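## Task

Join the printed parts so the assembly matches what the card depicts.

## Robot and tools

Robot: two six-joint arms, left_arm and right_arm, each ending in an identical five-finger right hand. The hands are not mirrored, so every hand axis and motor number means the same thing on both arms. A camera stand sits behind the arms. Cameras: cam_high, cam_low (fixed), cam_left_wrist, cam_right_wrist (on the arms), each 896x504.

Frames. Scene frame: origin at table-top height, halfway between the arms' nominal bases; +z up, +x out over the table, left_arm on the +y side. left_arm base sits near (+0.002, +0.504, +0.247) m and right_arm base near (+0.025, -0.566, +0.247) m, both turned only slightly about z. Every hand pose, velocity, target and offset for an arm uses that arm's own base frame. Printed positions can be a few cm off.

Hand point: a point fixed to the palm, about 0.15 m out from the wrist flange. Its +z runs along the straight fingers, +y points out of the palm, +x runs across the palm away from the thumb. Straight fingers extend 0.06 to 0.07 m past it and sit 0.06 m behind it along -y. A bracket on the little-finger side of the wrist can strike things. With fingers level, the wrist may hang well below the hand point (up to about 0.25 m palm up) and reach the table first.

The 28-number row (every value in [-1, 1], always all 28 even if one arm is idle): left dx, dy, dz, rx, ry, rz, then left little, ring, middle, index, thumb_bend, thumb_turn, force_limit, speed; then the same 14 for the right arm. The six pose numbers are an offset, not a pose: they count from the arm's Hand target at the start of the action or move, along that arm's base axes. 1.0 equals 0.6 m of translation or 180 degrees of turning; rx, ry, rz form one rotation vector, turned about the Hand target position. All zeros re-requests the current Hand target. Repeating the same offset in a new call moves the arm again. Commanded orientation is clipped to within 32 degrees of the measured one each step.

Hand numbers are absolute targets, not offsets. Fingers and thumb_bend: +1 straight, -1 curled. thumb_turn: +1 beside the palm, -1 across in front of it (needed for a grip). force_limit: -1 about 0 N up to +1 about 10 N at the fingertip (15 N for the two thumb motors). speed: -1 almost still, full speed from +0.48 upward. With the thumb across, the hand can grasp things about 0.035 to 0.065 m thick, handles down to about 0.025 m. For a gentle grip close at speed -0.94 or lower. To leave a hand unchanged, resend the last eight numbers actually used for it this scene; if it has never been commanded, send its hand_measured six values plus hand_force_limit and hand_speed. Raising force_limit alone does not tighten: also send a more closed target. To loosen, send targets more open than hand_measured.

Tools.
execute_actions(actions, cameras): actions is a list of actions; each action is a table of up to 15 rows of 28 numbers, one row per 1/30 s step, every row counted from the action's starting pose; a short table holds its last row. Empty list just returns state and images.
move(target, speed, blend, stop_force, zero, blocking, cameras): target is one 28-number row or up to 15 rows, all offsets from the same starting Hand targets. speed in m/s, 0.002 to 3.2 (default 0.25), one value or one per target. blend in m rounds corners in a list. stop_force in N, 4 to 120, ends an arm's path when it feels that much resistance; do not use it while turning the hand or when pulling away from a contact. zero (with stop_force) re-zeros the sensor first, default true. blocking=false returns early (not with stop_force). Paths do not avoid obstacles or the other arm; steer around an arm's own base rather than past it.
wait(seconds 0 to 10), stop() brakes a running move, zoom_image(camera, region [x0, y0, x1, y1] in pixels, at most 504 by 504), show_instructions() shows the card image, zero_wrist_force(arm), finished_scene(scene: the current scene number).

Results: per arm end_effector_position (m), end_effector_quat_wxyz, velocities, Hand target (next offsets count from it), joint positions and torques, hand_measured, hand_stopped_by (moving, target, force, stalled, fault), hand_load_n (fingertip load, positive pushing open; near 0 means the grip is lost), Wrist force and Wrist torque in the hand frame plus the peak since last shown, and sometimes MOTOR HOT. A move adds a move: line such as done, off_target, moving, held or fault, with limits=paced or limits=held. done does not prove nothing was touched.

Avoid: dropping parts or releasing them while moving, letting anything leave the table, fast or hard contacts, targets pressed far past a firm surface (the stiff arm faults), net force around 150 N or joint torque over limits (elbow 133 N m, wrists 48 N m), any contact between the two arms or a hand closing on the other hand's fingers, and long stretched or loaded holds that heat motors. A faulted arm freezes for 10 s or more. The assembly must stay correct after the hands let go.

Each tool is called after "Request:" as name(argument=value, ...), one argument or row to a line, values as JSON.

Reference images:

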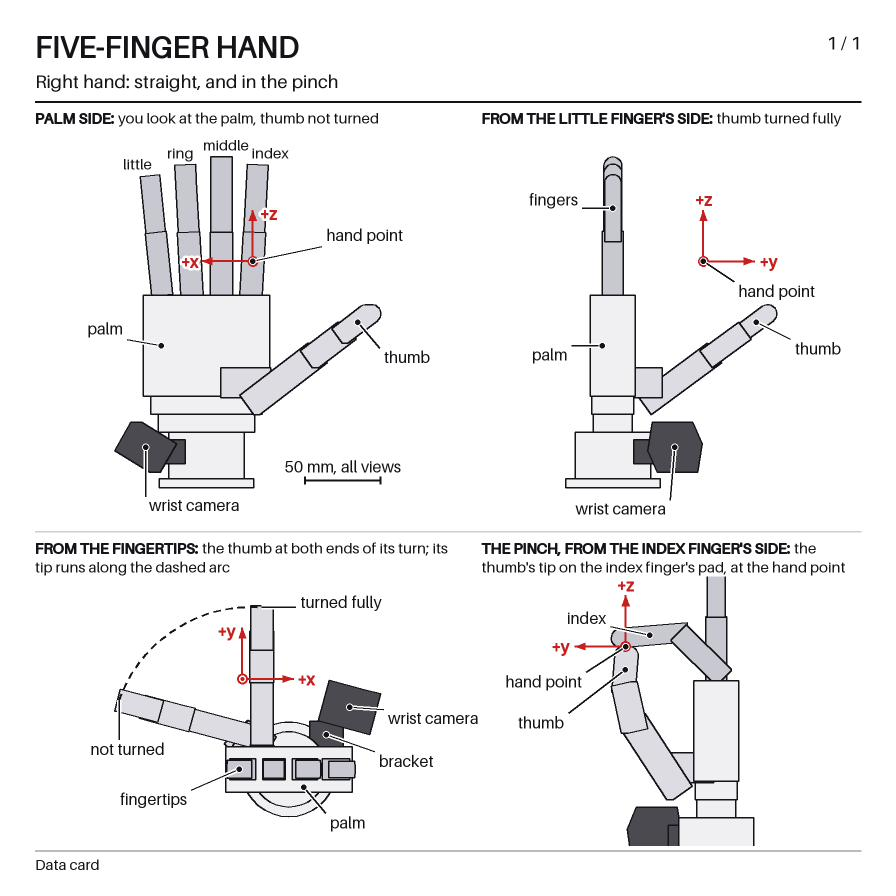

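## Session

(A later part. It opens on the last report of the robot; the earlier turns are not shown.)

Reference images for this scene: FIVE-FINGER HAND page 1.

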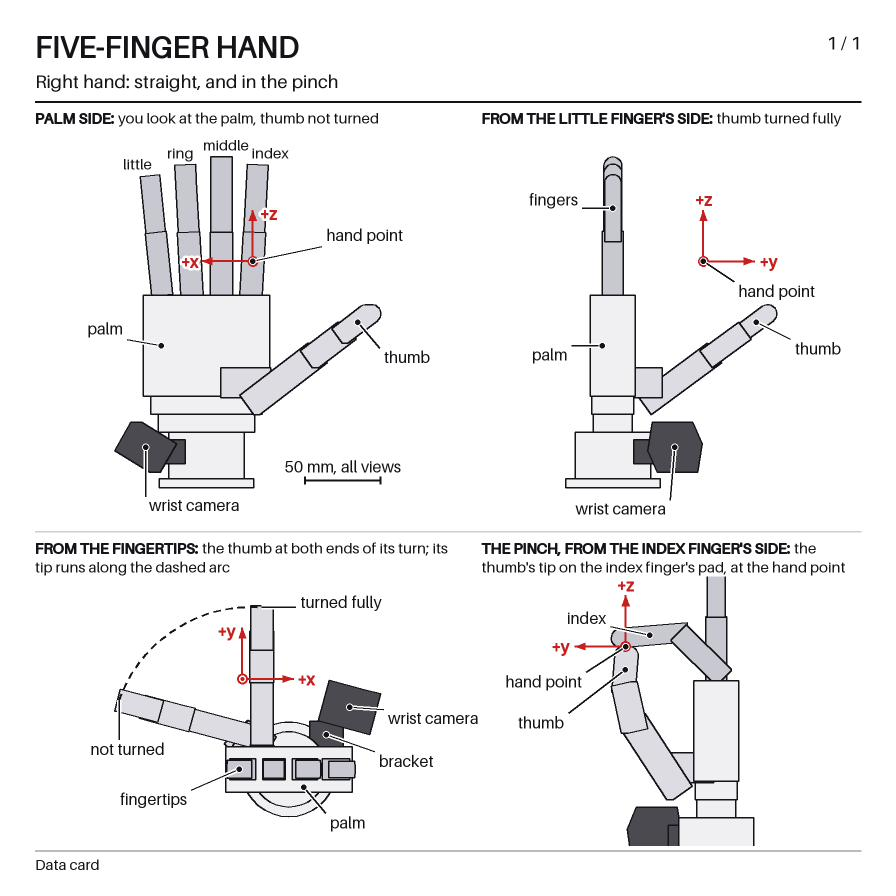

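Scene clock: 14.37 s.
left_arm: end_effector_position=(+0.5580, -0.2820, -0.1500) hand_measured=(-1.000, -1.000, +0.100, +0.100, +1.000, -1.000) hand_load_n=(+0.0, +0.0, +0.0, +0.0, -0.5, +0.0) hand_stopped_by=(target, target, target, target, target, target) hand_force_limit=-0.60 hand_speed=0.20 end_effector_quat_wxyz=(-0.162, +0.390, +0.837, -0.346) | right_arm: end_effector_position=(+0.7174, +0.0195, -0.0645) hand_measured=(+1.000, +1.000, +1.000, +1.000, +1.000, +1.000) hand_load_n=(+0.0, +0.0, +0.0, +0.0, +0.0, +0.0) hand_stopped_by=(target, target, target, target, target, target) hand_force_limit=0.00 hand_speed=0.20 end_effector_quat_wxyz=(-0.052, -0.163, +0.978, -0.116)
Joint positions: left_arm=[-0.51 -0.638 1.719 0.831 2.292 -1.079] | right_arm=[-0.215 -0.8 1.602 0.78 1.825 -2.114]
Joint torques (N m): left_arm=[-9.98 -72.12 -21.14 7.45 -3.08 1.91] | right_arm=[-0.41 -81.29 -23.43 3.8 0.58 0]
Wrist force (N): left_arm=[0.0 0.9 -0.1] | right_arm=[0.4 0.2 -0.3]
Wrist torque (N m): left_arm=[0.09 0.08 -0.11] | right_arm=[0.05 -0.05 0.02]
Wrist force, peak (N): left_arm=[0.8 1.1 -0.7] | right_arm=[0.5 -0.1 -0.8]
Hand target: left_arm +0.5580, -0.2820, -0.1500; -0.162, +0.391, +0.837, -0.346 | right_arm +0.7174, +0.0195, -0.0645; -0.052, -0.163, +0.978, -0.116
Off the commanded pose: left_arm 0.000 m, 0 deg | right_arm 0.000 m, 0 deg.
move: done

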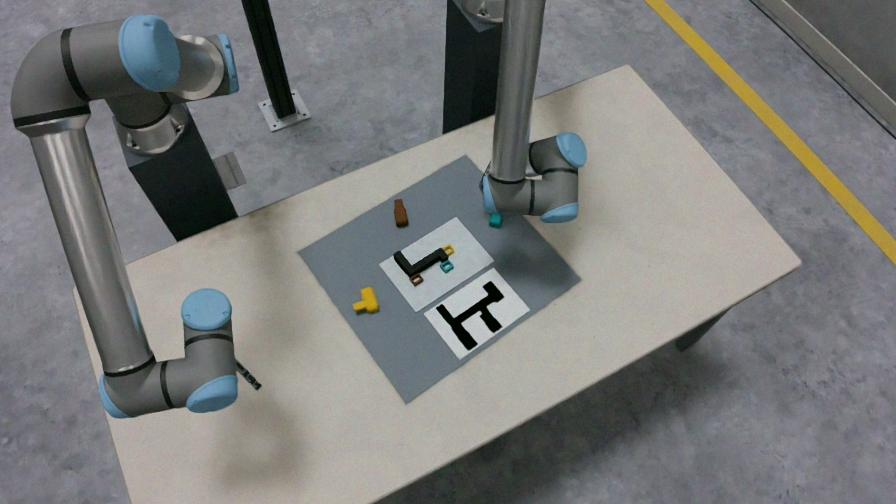

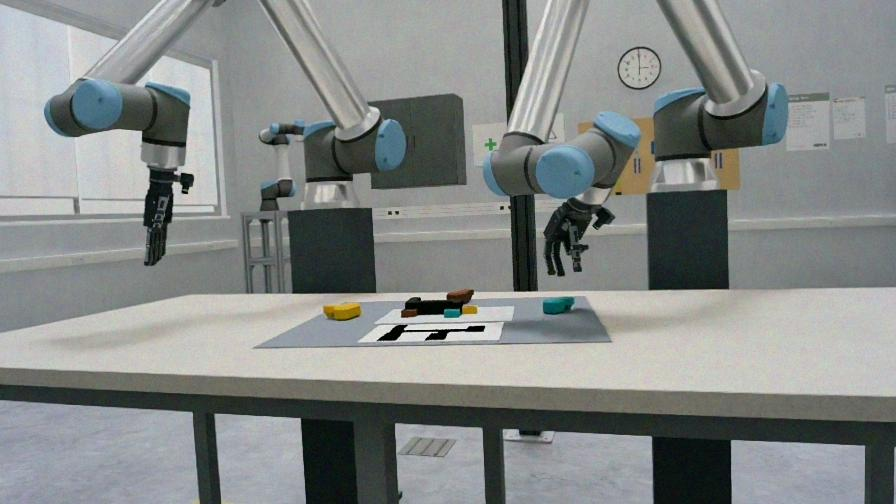

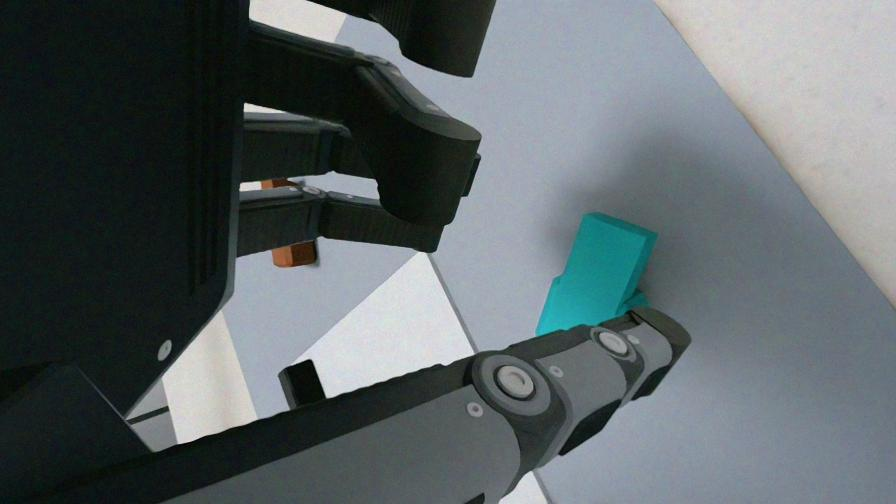

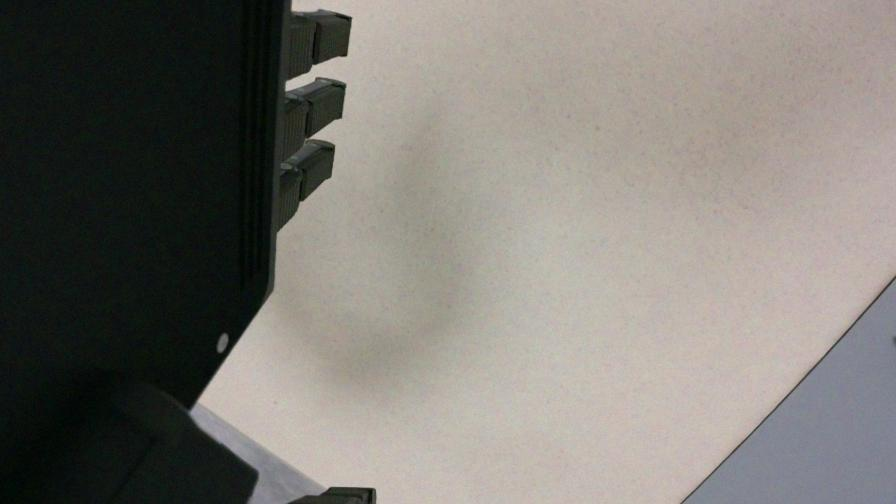

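Request:
move(
  target=[0.042,-0.042,-0.05,0,0,0,-1,-1,0.1,0.1,1,-1,-0.6,0.2, 0,0,0,0,0,0,1,1,1,1,1,1,0,0.2],
  speed=0.2,
)

Request:
zoom_image(
  camera="cam_low",
  region=[500, 200, 650, 340],
)

Request:
zoom_image(
  camera="cam_left_wrist",
  region=[400, 100, 750, 450],
)

Scene clock: 16.73 s.
left_arm: end_effector_position=(+0.5831, -0.3071, -0.1799) hand_measured=(-1.000, -1.000, +0.100, +0.100, +1.000, -1.000) hand_load_n=(+0.0, +0.0, +0.0, +0.0, +0.0, +0.0) hand_stopped_by=(target, target, target, target, target, target) hand_force_limit=-0.60 hand_speed=0.20 end_effector_quat_wxyz=(-0.162, +0.391, +0.837, -0.346) | right_arm: end_effector_position=(+0.7174, +0.0195, -0.0645) hand_measured=(+1.000, +1.000, +1.000, +1.000, +1.000, +1.000) hand_load_n=(+0.0, +0.0, +0.0, +0.0, +0.0, +0.0) hand_stopped_by=(target, target, target, target, target, target) hand_force_limit=0.00 hand_speed=0.20 end_effector_quat_wxyz=(-0.052, -0.163, +0.978, -0.116)
Joint positions: left_arm=[-0.525 -0.572 1.635 0.838 2.297 -1.096] | right_arm=[-0.215 -0.8 1.602 0.78 1.825 -2.114]
Joint torques (N m): left_arm=[-9.44 -75.33 -22.22 6.97 5.2 -3] | right_arm=[-2.8 -82.48 -23.09 4.12 0.79 0.17]
Wrist force (N): left_arm=[0.0 0.9 -0.5] | right_arm=[0.3 0.1 -0.2]
Wrist torque (N m): left_arm=[0.10 0.04 0.06] | right_arm=[0.02 -0.05 0.01]
Wrist force, peak (N): left_arm=[0.3 1.4 -0.3] | right_arm=[0.3 -0.4 -0.7]
Hand target: left_arm +0.5832, -0.3072, -0.1800; -0.162, +0.391, +0.837, -0.346 | right_arm +0.7174, +0.0195, -0.0645; -0.052, -0.163, +0.978, -0.116
Off the commanded pose: left_arm 0.000 m, 0 deg | right_arm 0.000 m, 0 deg.
move: done

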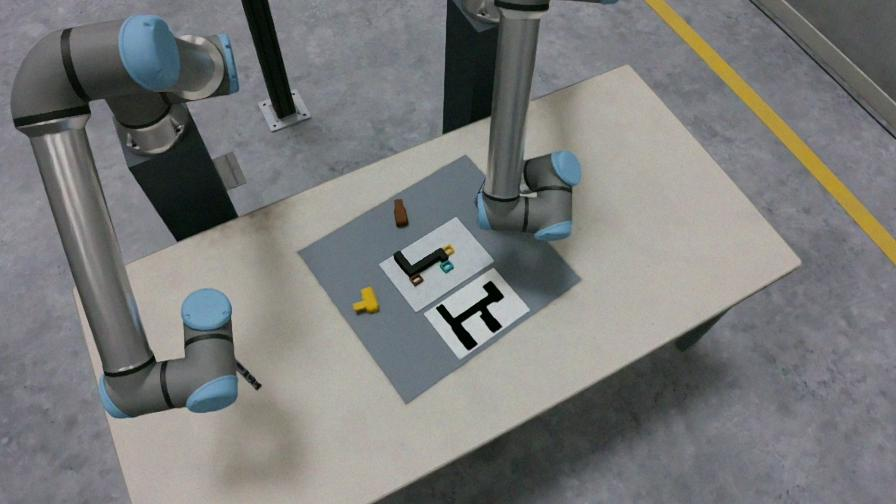

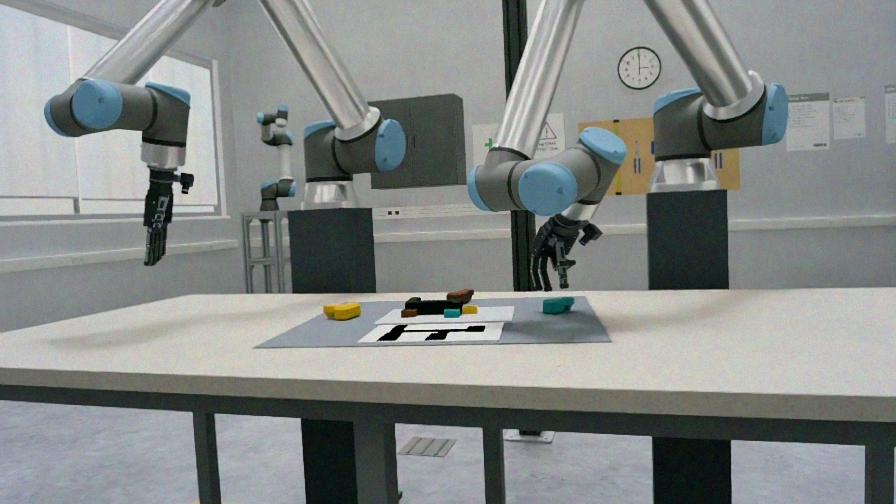

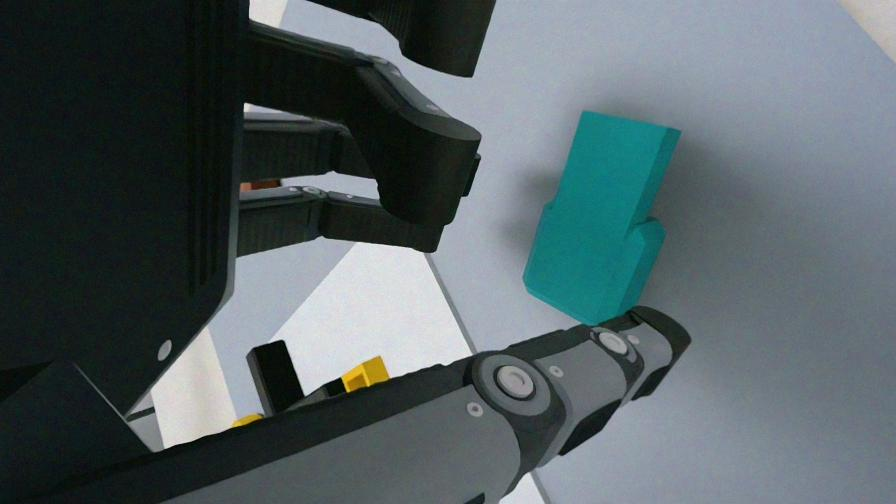

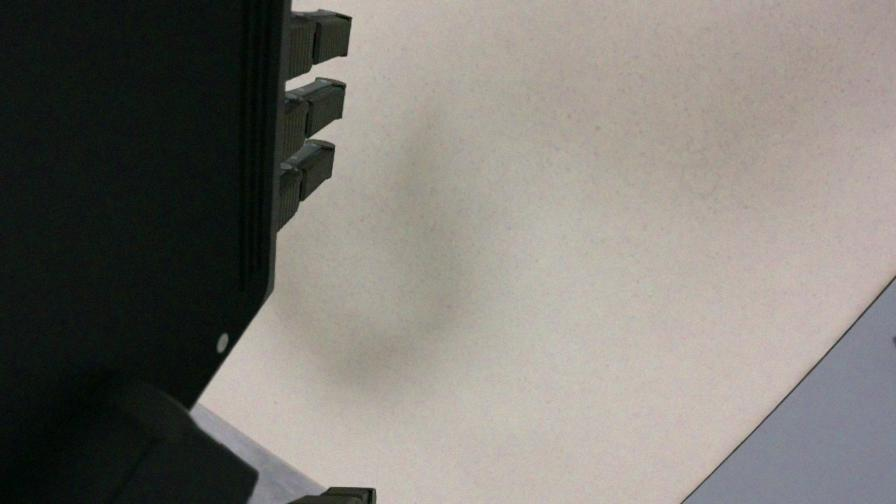

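Scaled by 3.360.

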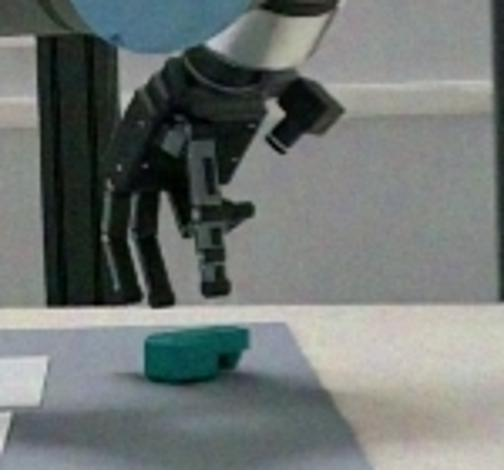

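Scaled by 1.440.

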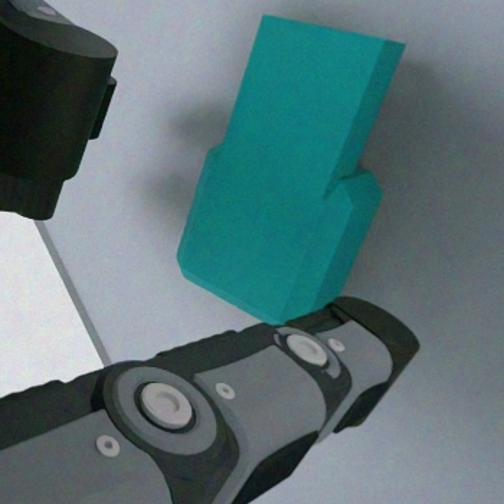

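Request:
move(
  target=[0.02,0.008,-0.05,0,0,0,-1,-1,0.1,0.1,1,-1,-0.6,0.2, 0,0,0,0,0,0,1,1,1,1,1,1,0,0.2],
  speed=0.08,
  stop_force=6,
)

Request:
zoom_image(
  camera="cam_low",
  region=[500, 220, 620, 340],
)

Request:
zoom_image(
  camera="cam_left_wrist",
  region=[400, 0, 800, 400],
)

Scene clock: 19.27 s.
left_arm: end_effector_position=(+0.5952, -0.3024, -0.2100) hand_measured=(-1.000, -1.000, +0.100, +0.100, +1.000, -1.000) hand_load_n=(+0.0, +0.0, +0.0, +0.0, +0.0, +0.0) hand_stopped_by=(target, target, target, target, target, target) hand_force_limit=-0.60 hand_speed=0.20 end_effector_quat_wxyz=(-0.162, +0.391, +0.837, -0.346) | right_arm: end_effector_position=(+0.7174, +0.0195, -0.0645) hand_measured=(+1.000, +1.000, +1.000, +1.000, +1.000, +1.000) hand_load_n=(+0.0, +0.0, +0.0, +0.0, +0.0, +0.0) hand_stopped_by=(target, target, target, target, target, target) hand_force_limit=0.00 hand_speed=0.20 end_effector_quat_wxyz=(-0.052, -0.163, +0.978, -0.116)
Joint positions: left_arm=[-0.51 -0.519 1.595 0.837 2.292 -1.077] | right_arm=[-0.215 -0.8 1.602 0.78 1.825 -2.114]
Joint torques (N m): left_arm=[12.2 -77.15 -20.82 7.34 -2.98 1.87] | right_arm=[-3.91 -81.83 -22.79 4.4 0.91 0.14]
Wrist force (N): left_arm=[0.3 0.9 -0.2] | right_arm=[0.5 0.0 -0.3]
Wrist torque (N m): left_arm=[0.07 0.00 -0.05] | right_arm=[0.02 -0.07 0.03]
Wrist force, peak (N): left_arm=[0.6 1.3 -0.2] | right_arm=[0.4 -0.3 -0.7]
Hand target: left_arm +0.5952, -0.3024, -0.2100; -0.162, +0.391, +0.837, -0.346 | right_arm +0.7174, +0.0195, -0.0645; -0.052, -0.163, +0.978, -0.116
Off the commanded pose: left_arm 0.000 m, 0 deg | right_arm 0.000 m, 0 deg.
move: done

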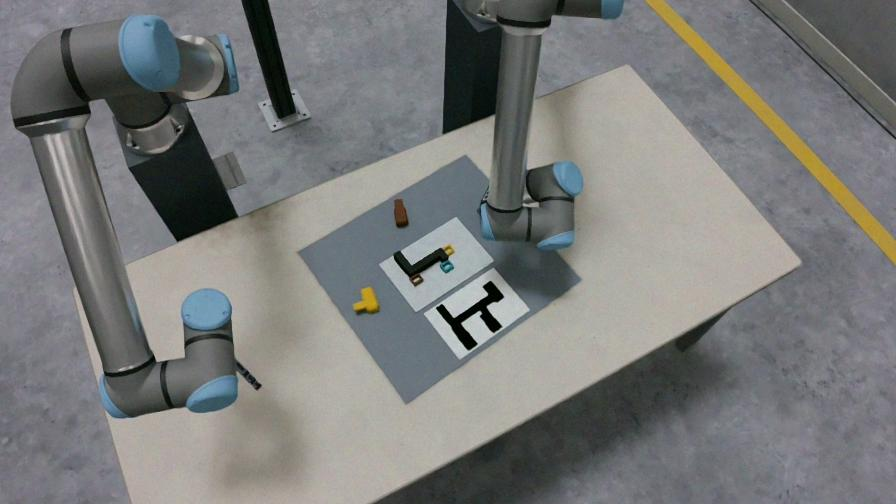

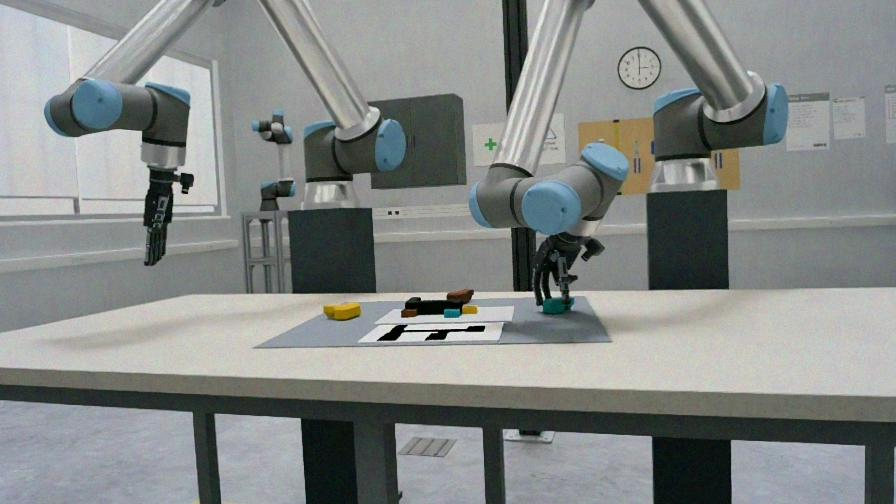

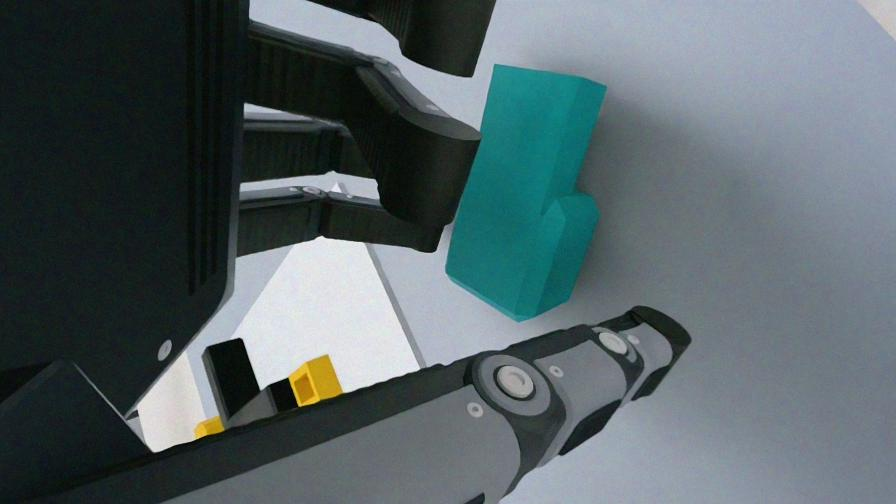

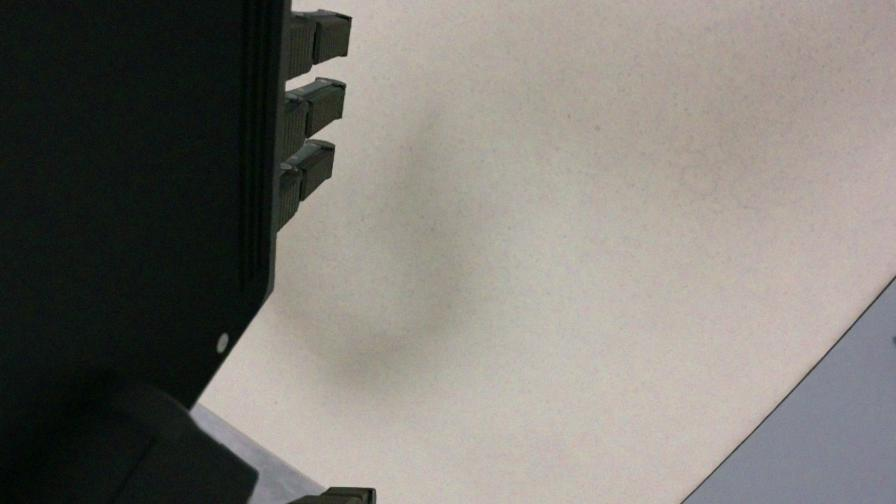

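Scaled by 4.200.

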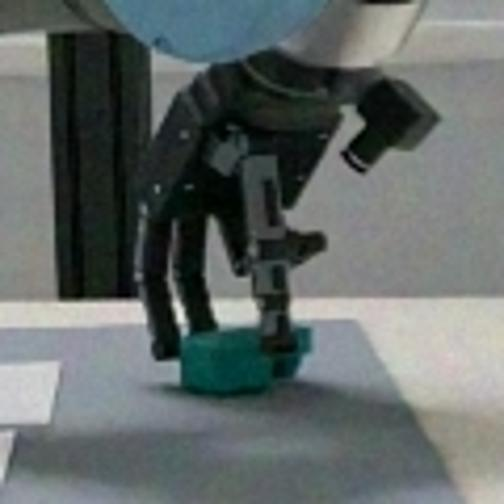

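Scaled by 1.260.

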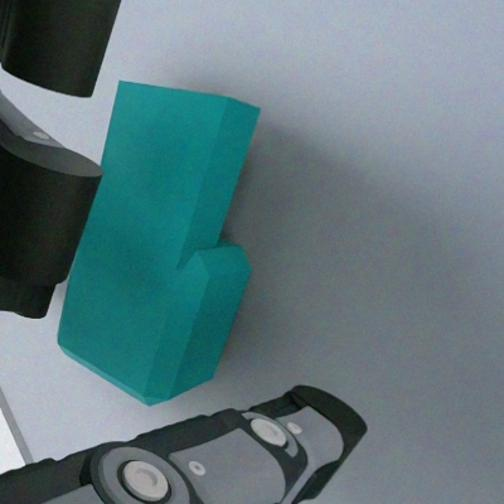

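Request:
move(
  target=[
    [-0.032,0.0125,0,0,0,0,-1,-1,0.1,0.1,1,-1,-0.6,0.2, 0,0,0,0,0,0,1,1,1,1,1,1,0,0.2],
    [-0.032,0.0125,-0.02,0,0,0,-1,-1,0.1,0.1,1,-1,-0.6,0.2, 0,0,0,0,0,0,1,1,1,1,1,1,0,0.2],
  ],
  speed=0.06,
  stop_force=6,
)

Request:
zoom_image(
  camera="cam_low",
  region=[500, 220, 620, 340],
)

Request:
zoom_image(
  camera="cam_left_wrist",
  region=[400, 0, 800, 400],
)

Scene clock: 21.43 s.
left_arm: end_effector_position=(+0.5766, -0.2951, -0.2183) hand_measured=(-1.000, -1.000, +0.100, +0.100, +1.000, -1.000) hand_load_n=(+0.0, +0.5, -1.5, +0.0, +0.0, -0.5) hand_stopped_by=(target, target, target, target, target, target) hand_force_limit=-0.60 hand_speed=0.20 end_effector_quat_wxyz=(-0.162, +0.391, +0.837, -0.346) | right_arm: end_effector_position=(+0.7174, +0.0195, -0.0645) hand_measured=(+1.000, +1.000, +1.000, +1.000, +1.000, +1.000) hand_load_n=(+0.0, +0.0, +0.0, +0.0, +0.0, +0.0) hand_stopped_by=(target, target, target, target, target, target) hand_force_limit=0.00 hand_speed=0.20 end_effector_quat_wxyz=(-0.052, -0.163, +0.978, -0.116)
Joint positions: left_arm=[-0.514 -0.522 1.636 0.796 2.294 -1.082] | right_arm=[-0.215 -0.8 1.602 0.78 1.825 -2.114]
Joint torques (N m): left_arm=[9.07 -103.38 -6.44 5.69 -2.81 1] | right_arm=[-3.09 -80.76 -23.94 4.37 0.43 -0.11]
Wrist force (N): left_arm=[1.7 -4.6 -3.8] | right_arm=[0.0 0.0 -0.5]
Wrist torque (N m): left_arm=[0.10 -0.02 0.01] | right_arm=[0.02 0.02 0.00]
Wrist force, peak (N): left_arm=[-0.7 -23.6 -18.6] | right_arm=[0.3 0.2 -0.6]
Hand target: left_arm +0.5766, -0.2951, -0.2182; -0.162, +0.391, +0.837, -0.346 (not the last commanded pose) | right_arm +0.7174, +0.0195, -0.0645; -0.052, -0.163, +0.978, -0.116
Off the commanded pose: left_arm 0.004 m, 0 deg | right_arm 0.000 m, 0 deg.
move: contact (left_arm); path passed 1 of 2 targets

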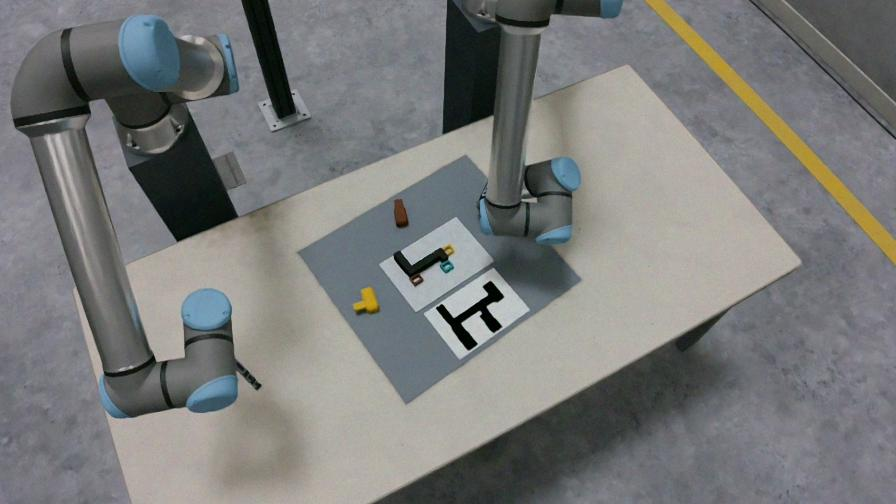

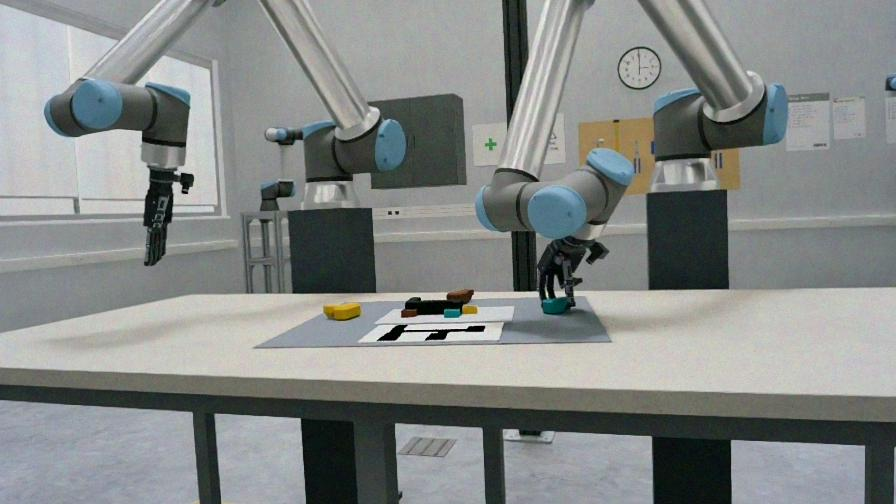

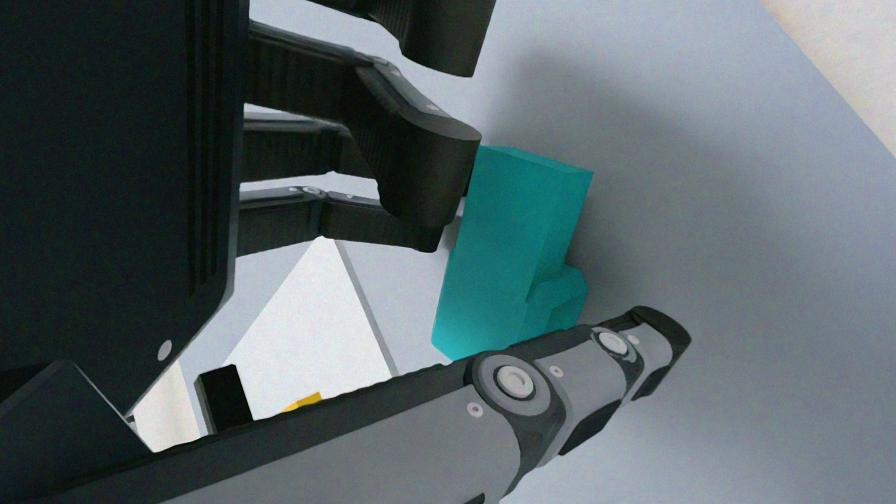

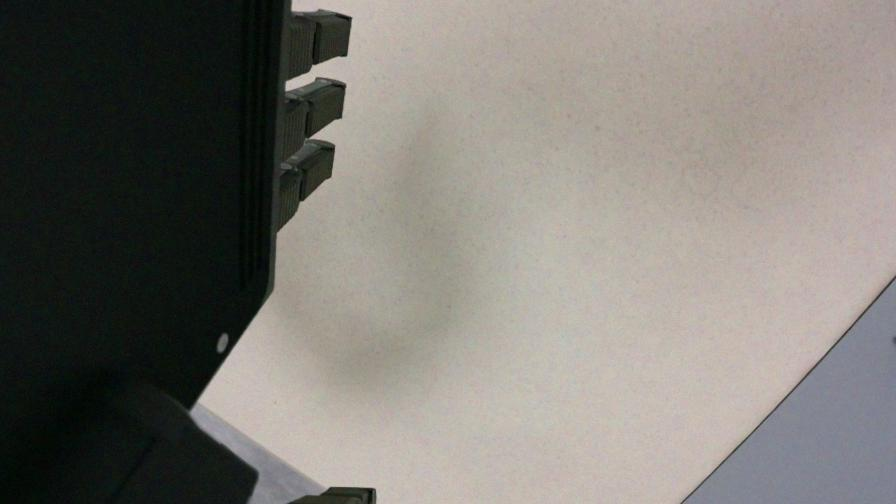

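Scaled by 4.200.

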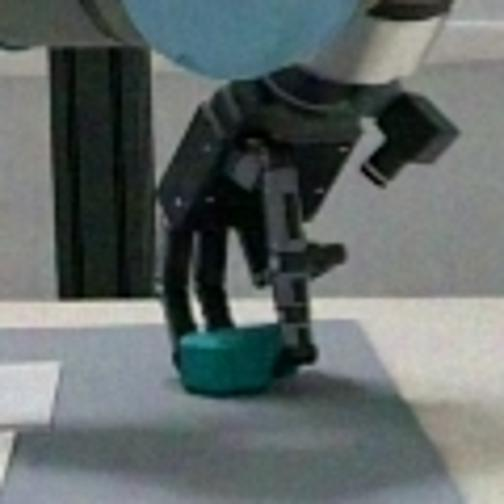

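Scaled by 1.260.

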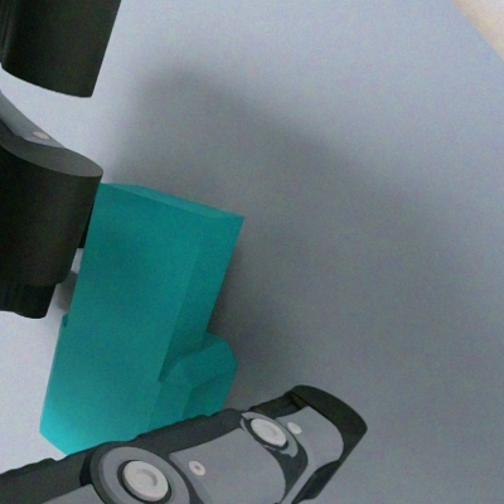

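Request:
move(
  target=[
    [0,0,0.025,0,0,0,-1,-1,0.2,0.2,1,-1,-0.6,0.2, 0,0,0,0,0,0,1,1,1,1,1,1,0,0.2],
    [-0.001,-0.018,0.025,0,0,0,-1,-1,0.2,0.2,1,-1,-0.6,0.2, 0,0,0,0,0,0,1,1,1,1,1,1,0,0.2],
    [-0.001,-0.018,-0.007,0,0,0,-1,-1,0.2,0.2,1,-1,-0.6,0.2, 0,0,0,0,0,0,1,1,1,1,1,1,0,0.2],
  ],
  speed=0.05,
  stop_force=6,
)

Request:
zoom_image(
  camera="cam_low",
  region=[500, 220, 620, 340],
)

Request:
zoom_image(
  camera="cam_left_wrist",
  region=[400, 0, 800, 400],
)

Scene clock: 23.00 s.
left_arm: end_effector_position=(+0.5766, -0.2951, -0.2163) hand_measured=(-1.000, -1.000, +0.200, +0.200, +1.000, -1.000) hand_load_n=(+0.0, +0.0, +0.0, +0.0, +0.0, +0.0) hand_stopped_by=(target, target, target, target, target, target) hand_force_limit=-0.60 hand_speed=0.20 end_effector_quat_wxyz=(-0.162, +0.391, +0.837, -0.346) | right_arm: end_effector_position=(+0.7174, +0.0195, -0.0645) hand_measured=(+1.000, +1.000, +1.000, +1.000, +1.000, +1.000) hand_load_n=(+0.0, +0.0, +0.0, +0.0, +0.0, +0.0) hand_stopped_by=(target, target, target, target, target, target) hand_force_limit=0.00 hand_speed=0.20 end_effector_quat_wxyz=(-0.052, -0.163, +0.978, -0.116)
Joint positions: left_arm=[-0.514 -0.525 1.637 0.798 2.294 -1.082] | right_arm=[-0.215 -0.8 1.602 0.78 1.825 -2.114]
Joint torques (N m): left_arm=[3.8 -76.95 -19.54 0.87 -1.58 1.29] | right_arm=[-1.92 -82.1 -23.12 4.46 1.14 0.17]
Wrist force (N): left_arm=[0.7 0.6 0.2] | right_arm=[0.2 -0.4 -0.5]
Wrist torque (N m): left_arm=[0.02 -0.09 0.11] | right_arm=[-0.04 -0.02 0.00]
Wrist force, peak (N): left_arm=[0.4 -1.5 -13.5] | right_arm=[0.1 -0.3 -0.7]
Hand target: left_arm +0.5766, -0.2951, -0.2163; -0.162, +0.391, +0.837, -0.346 (not the last commanded pose) | right_arm +0.7174, +0.0195, -0.0645; -0.052, -0.163, +0.978, -0.116
Off the commanded pose: left_arm 0.012 m, 0 deg | right_arm 0.000 m, 0 deg.
move: contact (left_arm); path passed 0 of 3 targets

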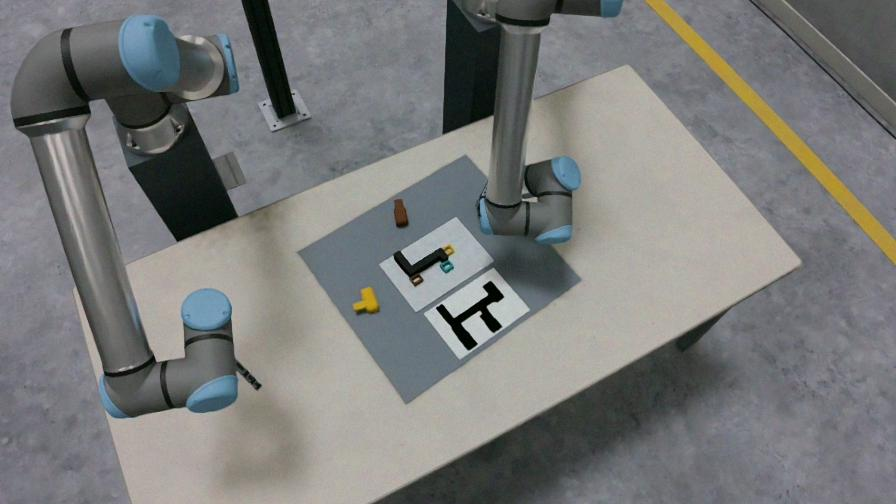

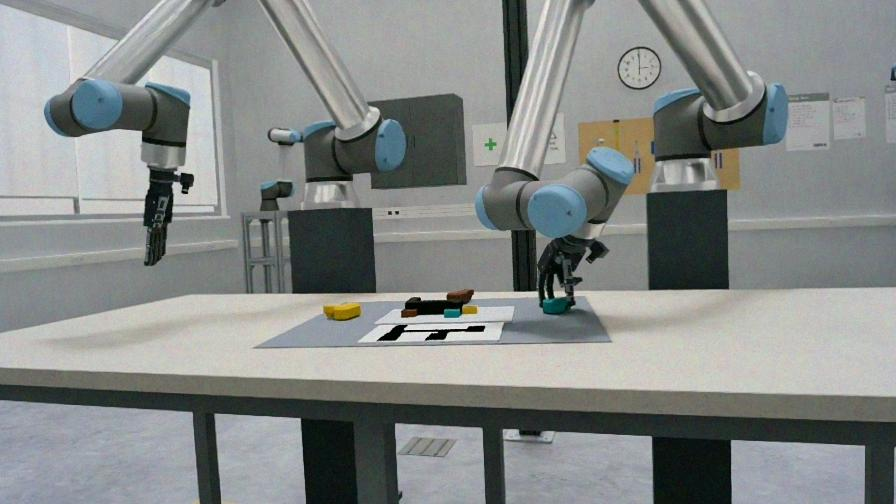

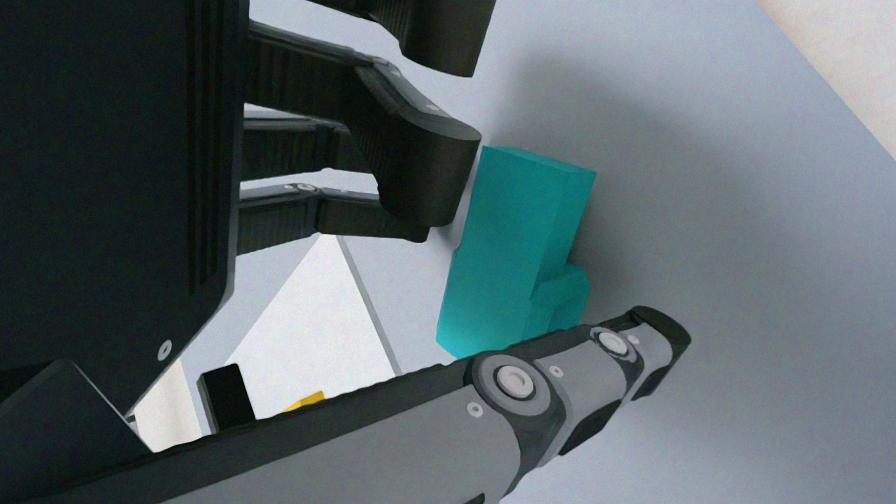

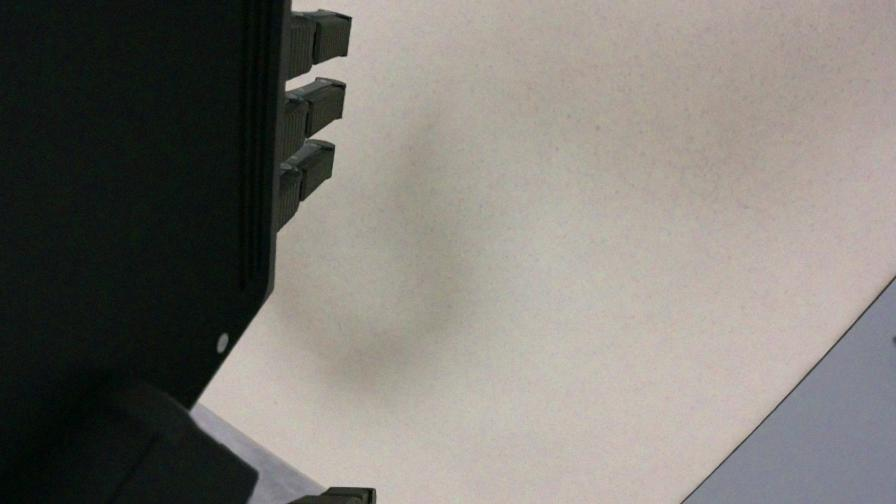

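Scaled by 4.200.

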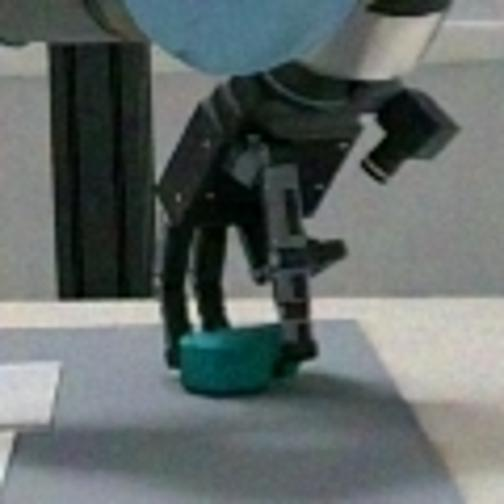

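Scaled by 1.260.

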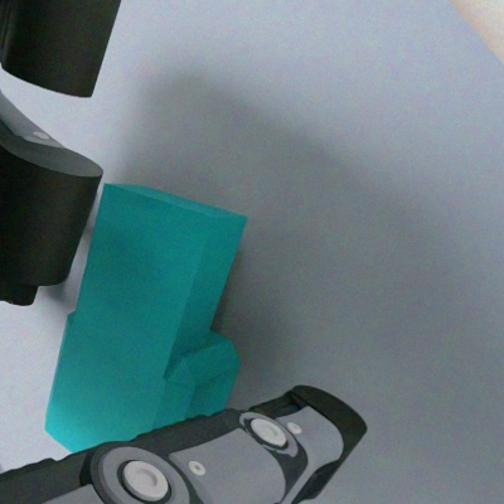

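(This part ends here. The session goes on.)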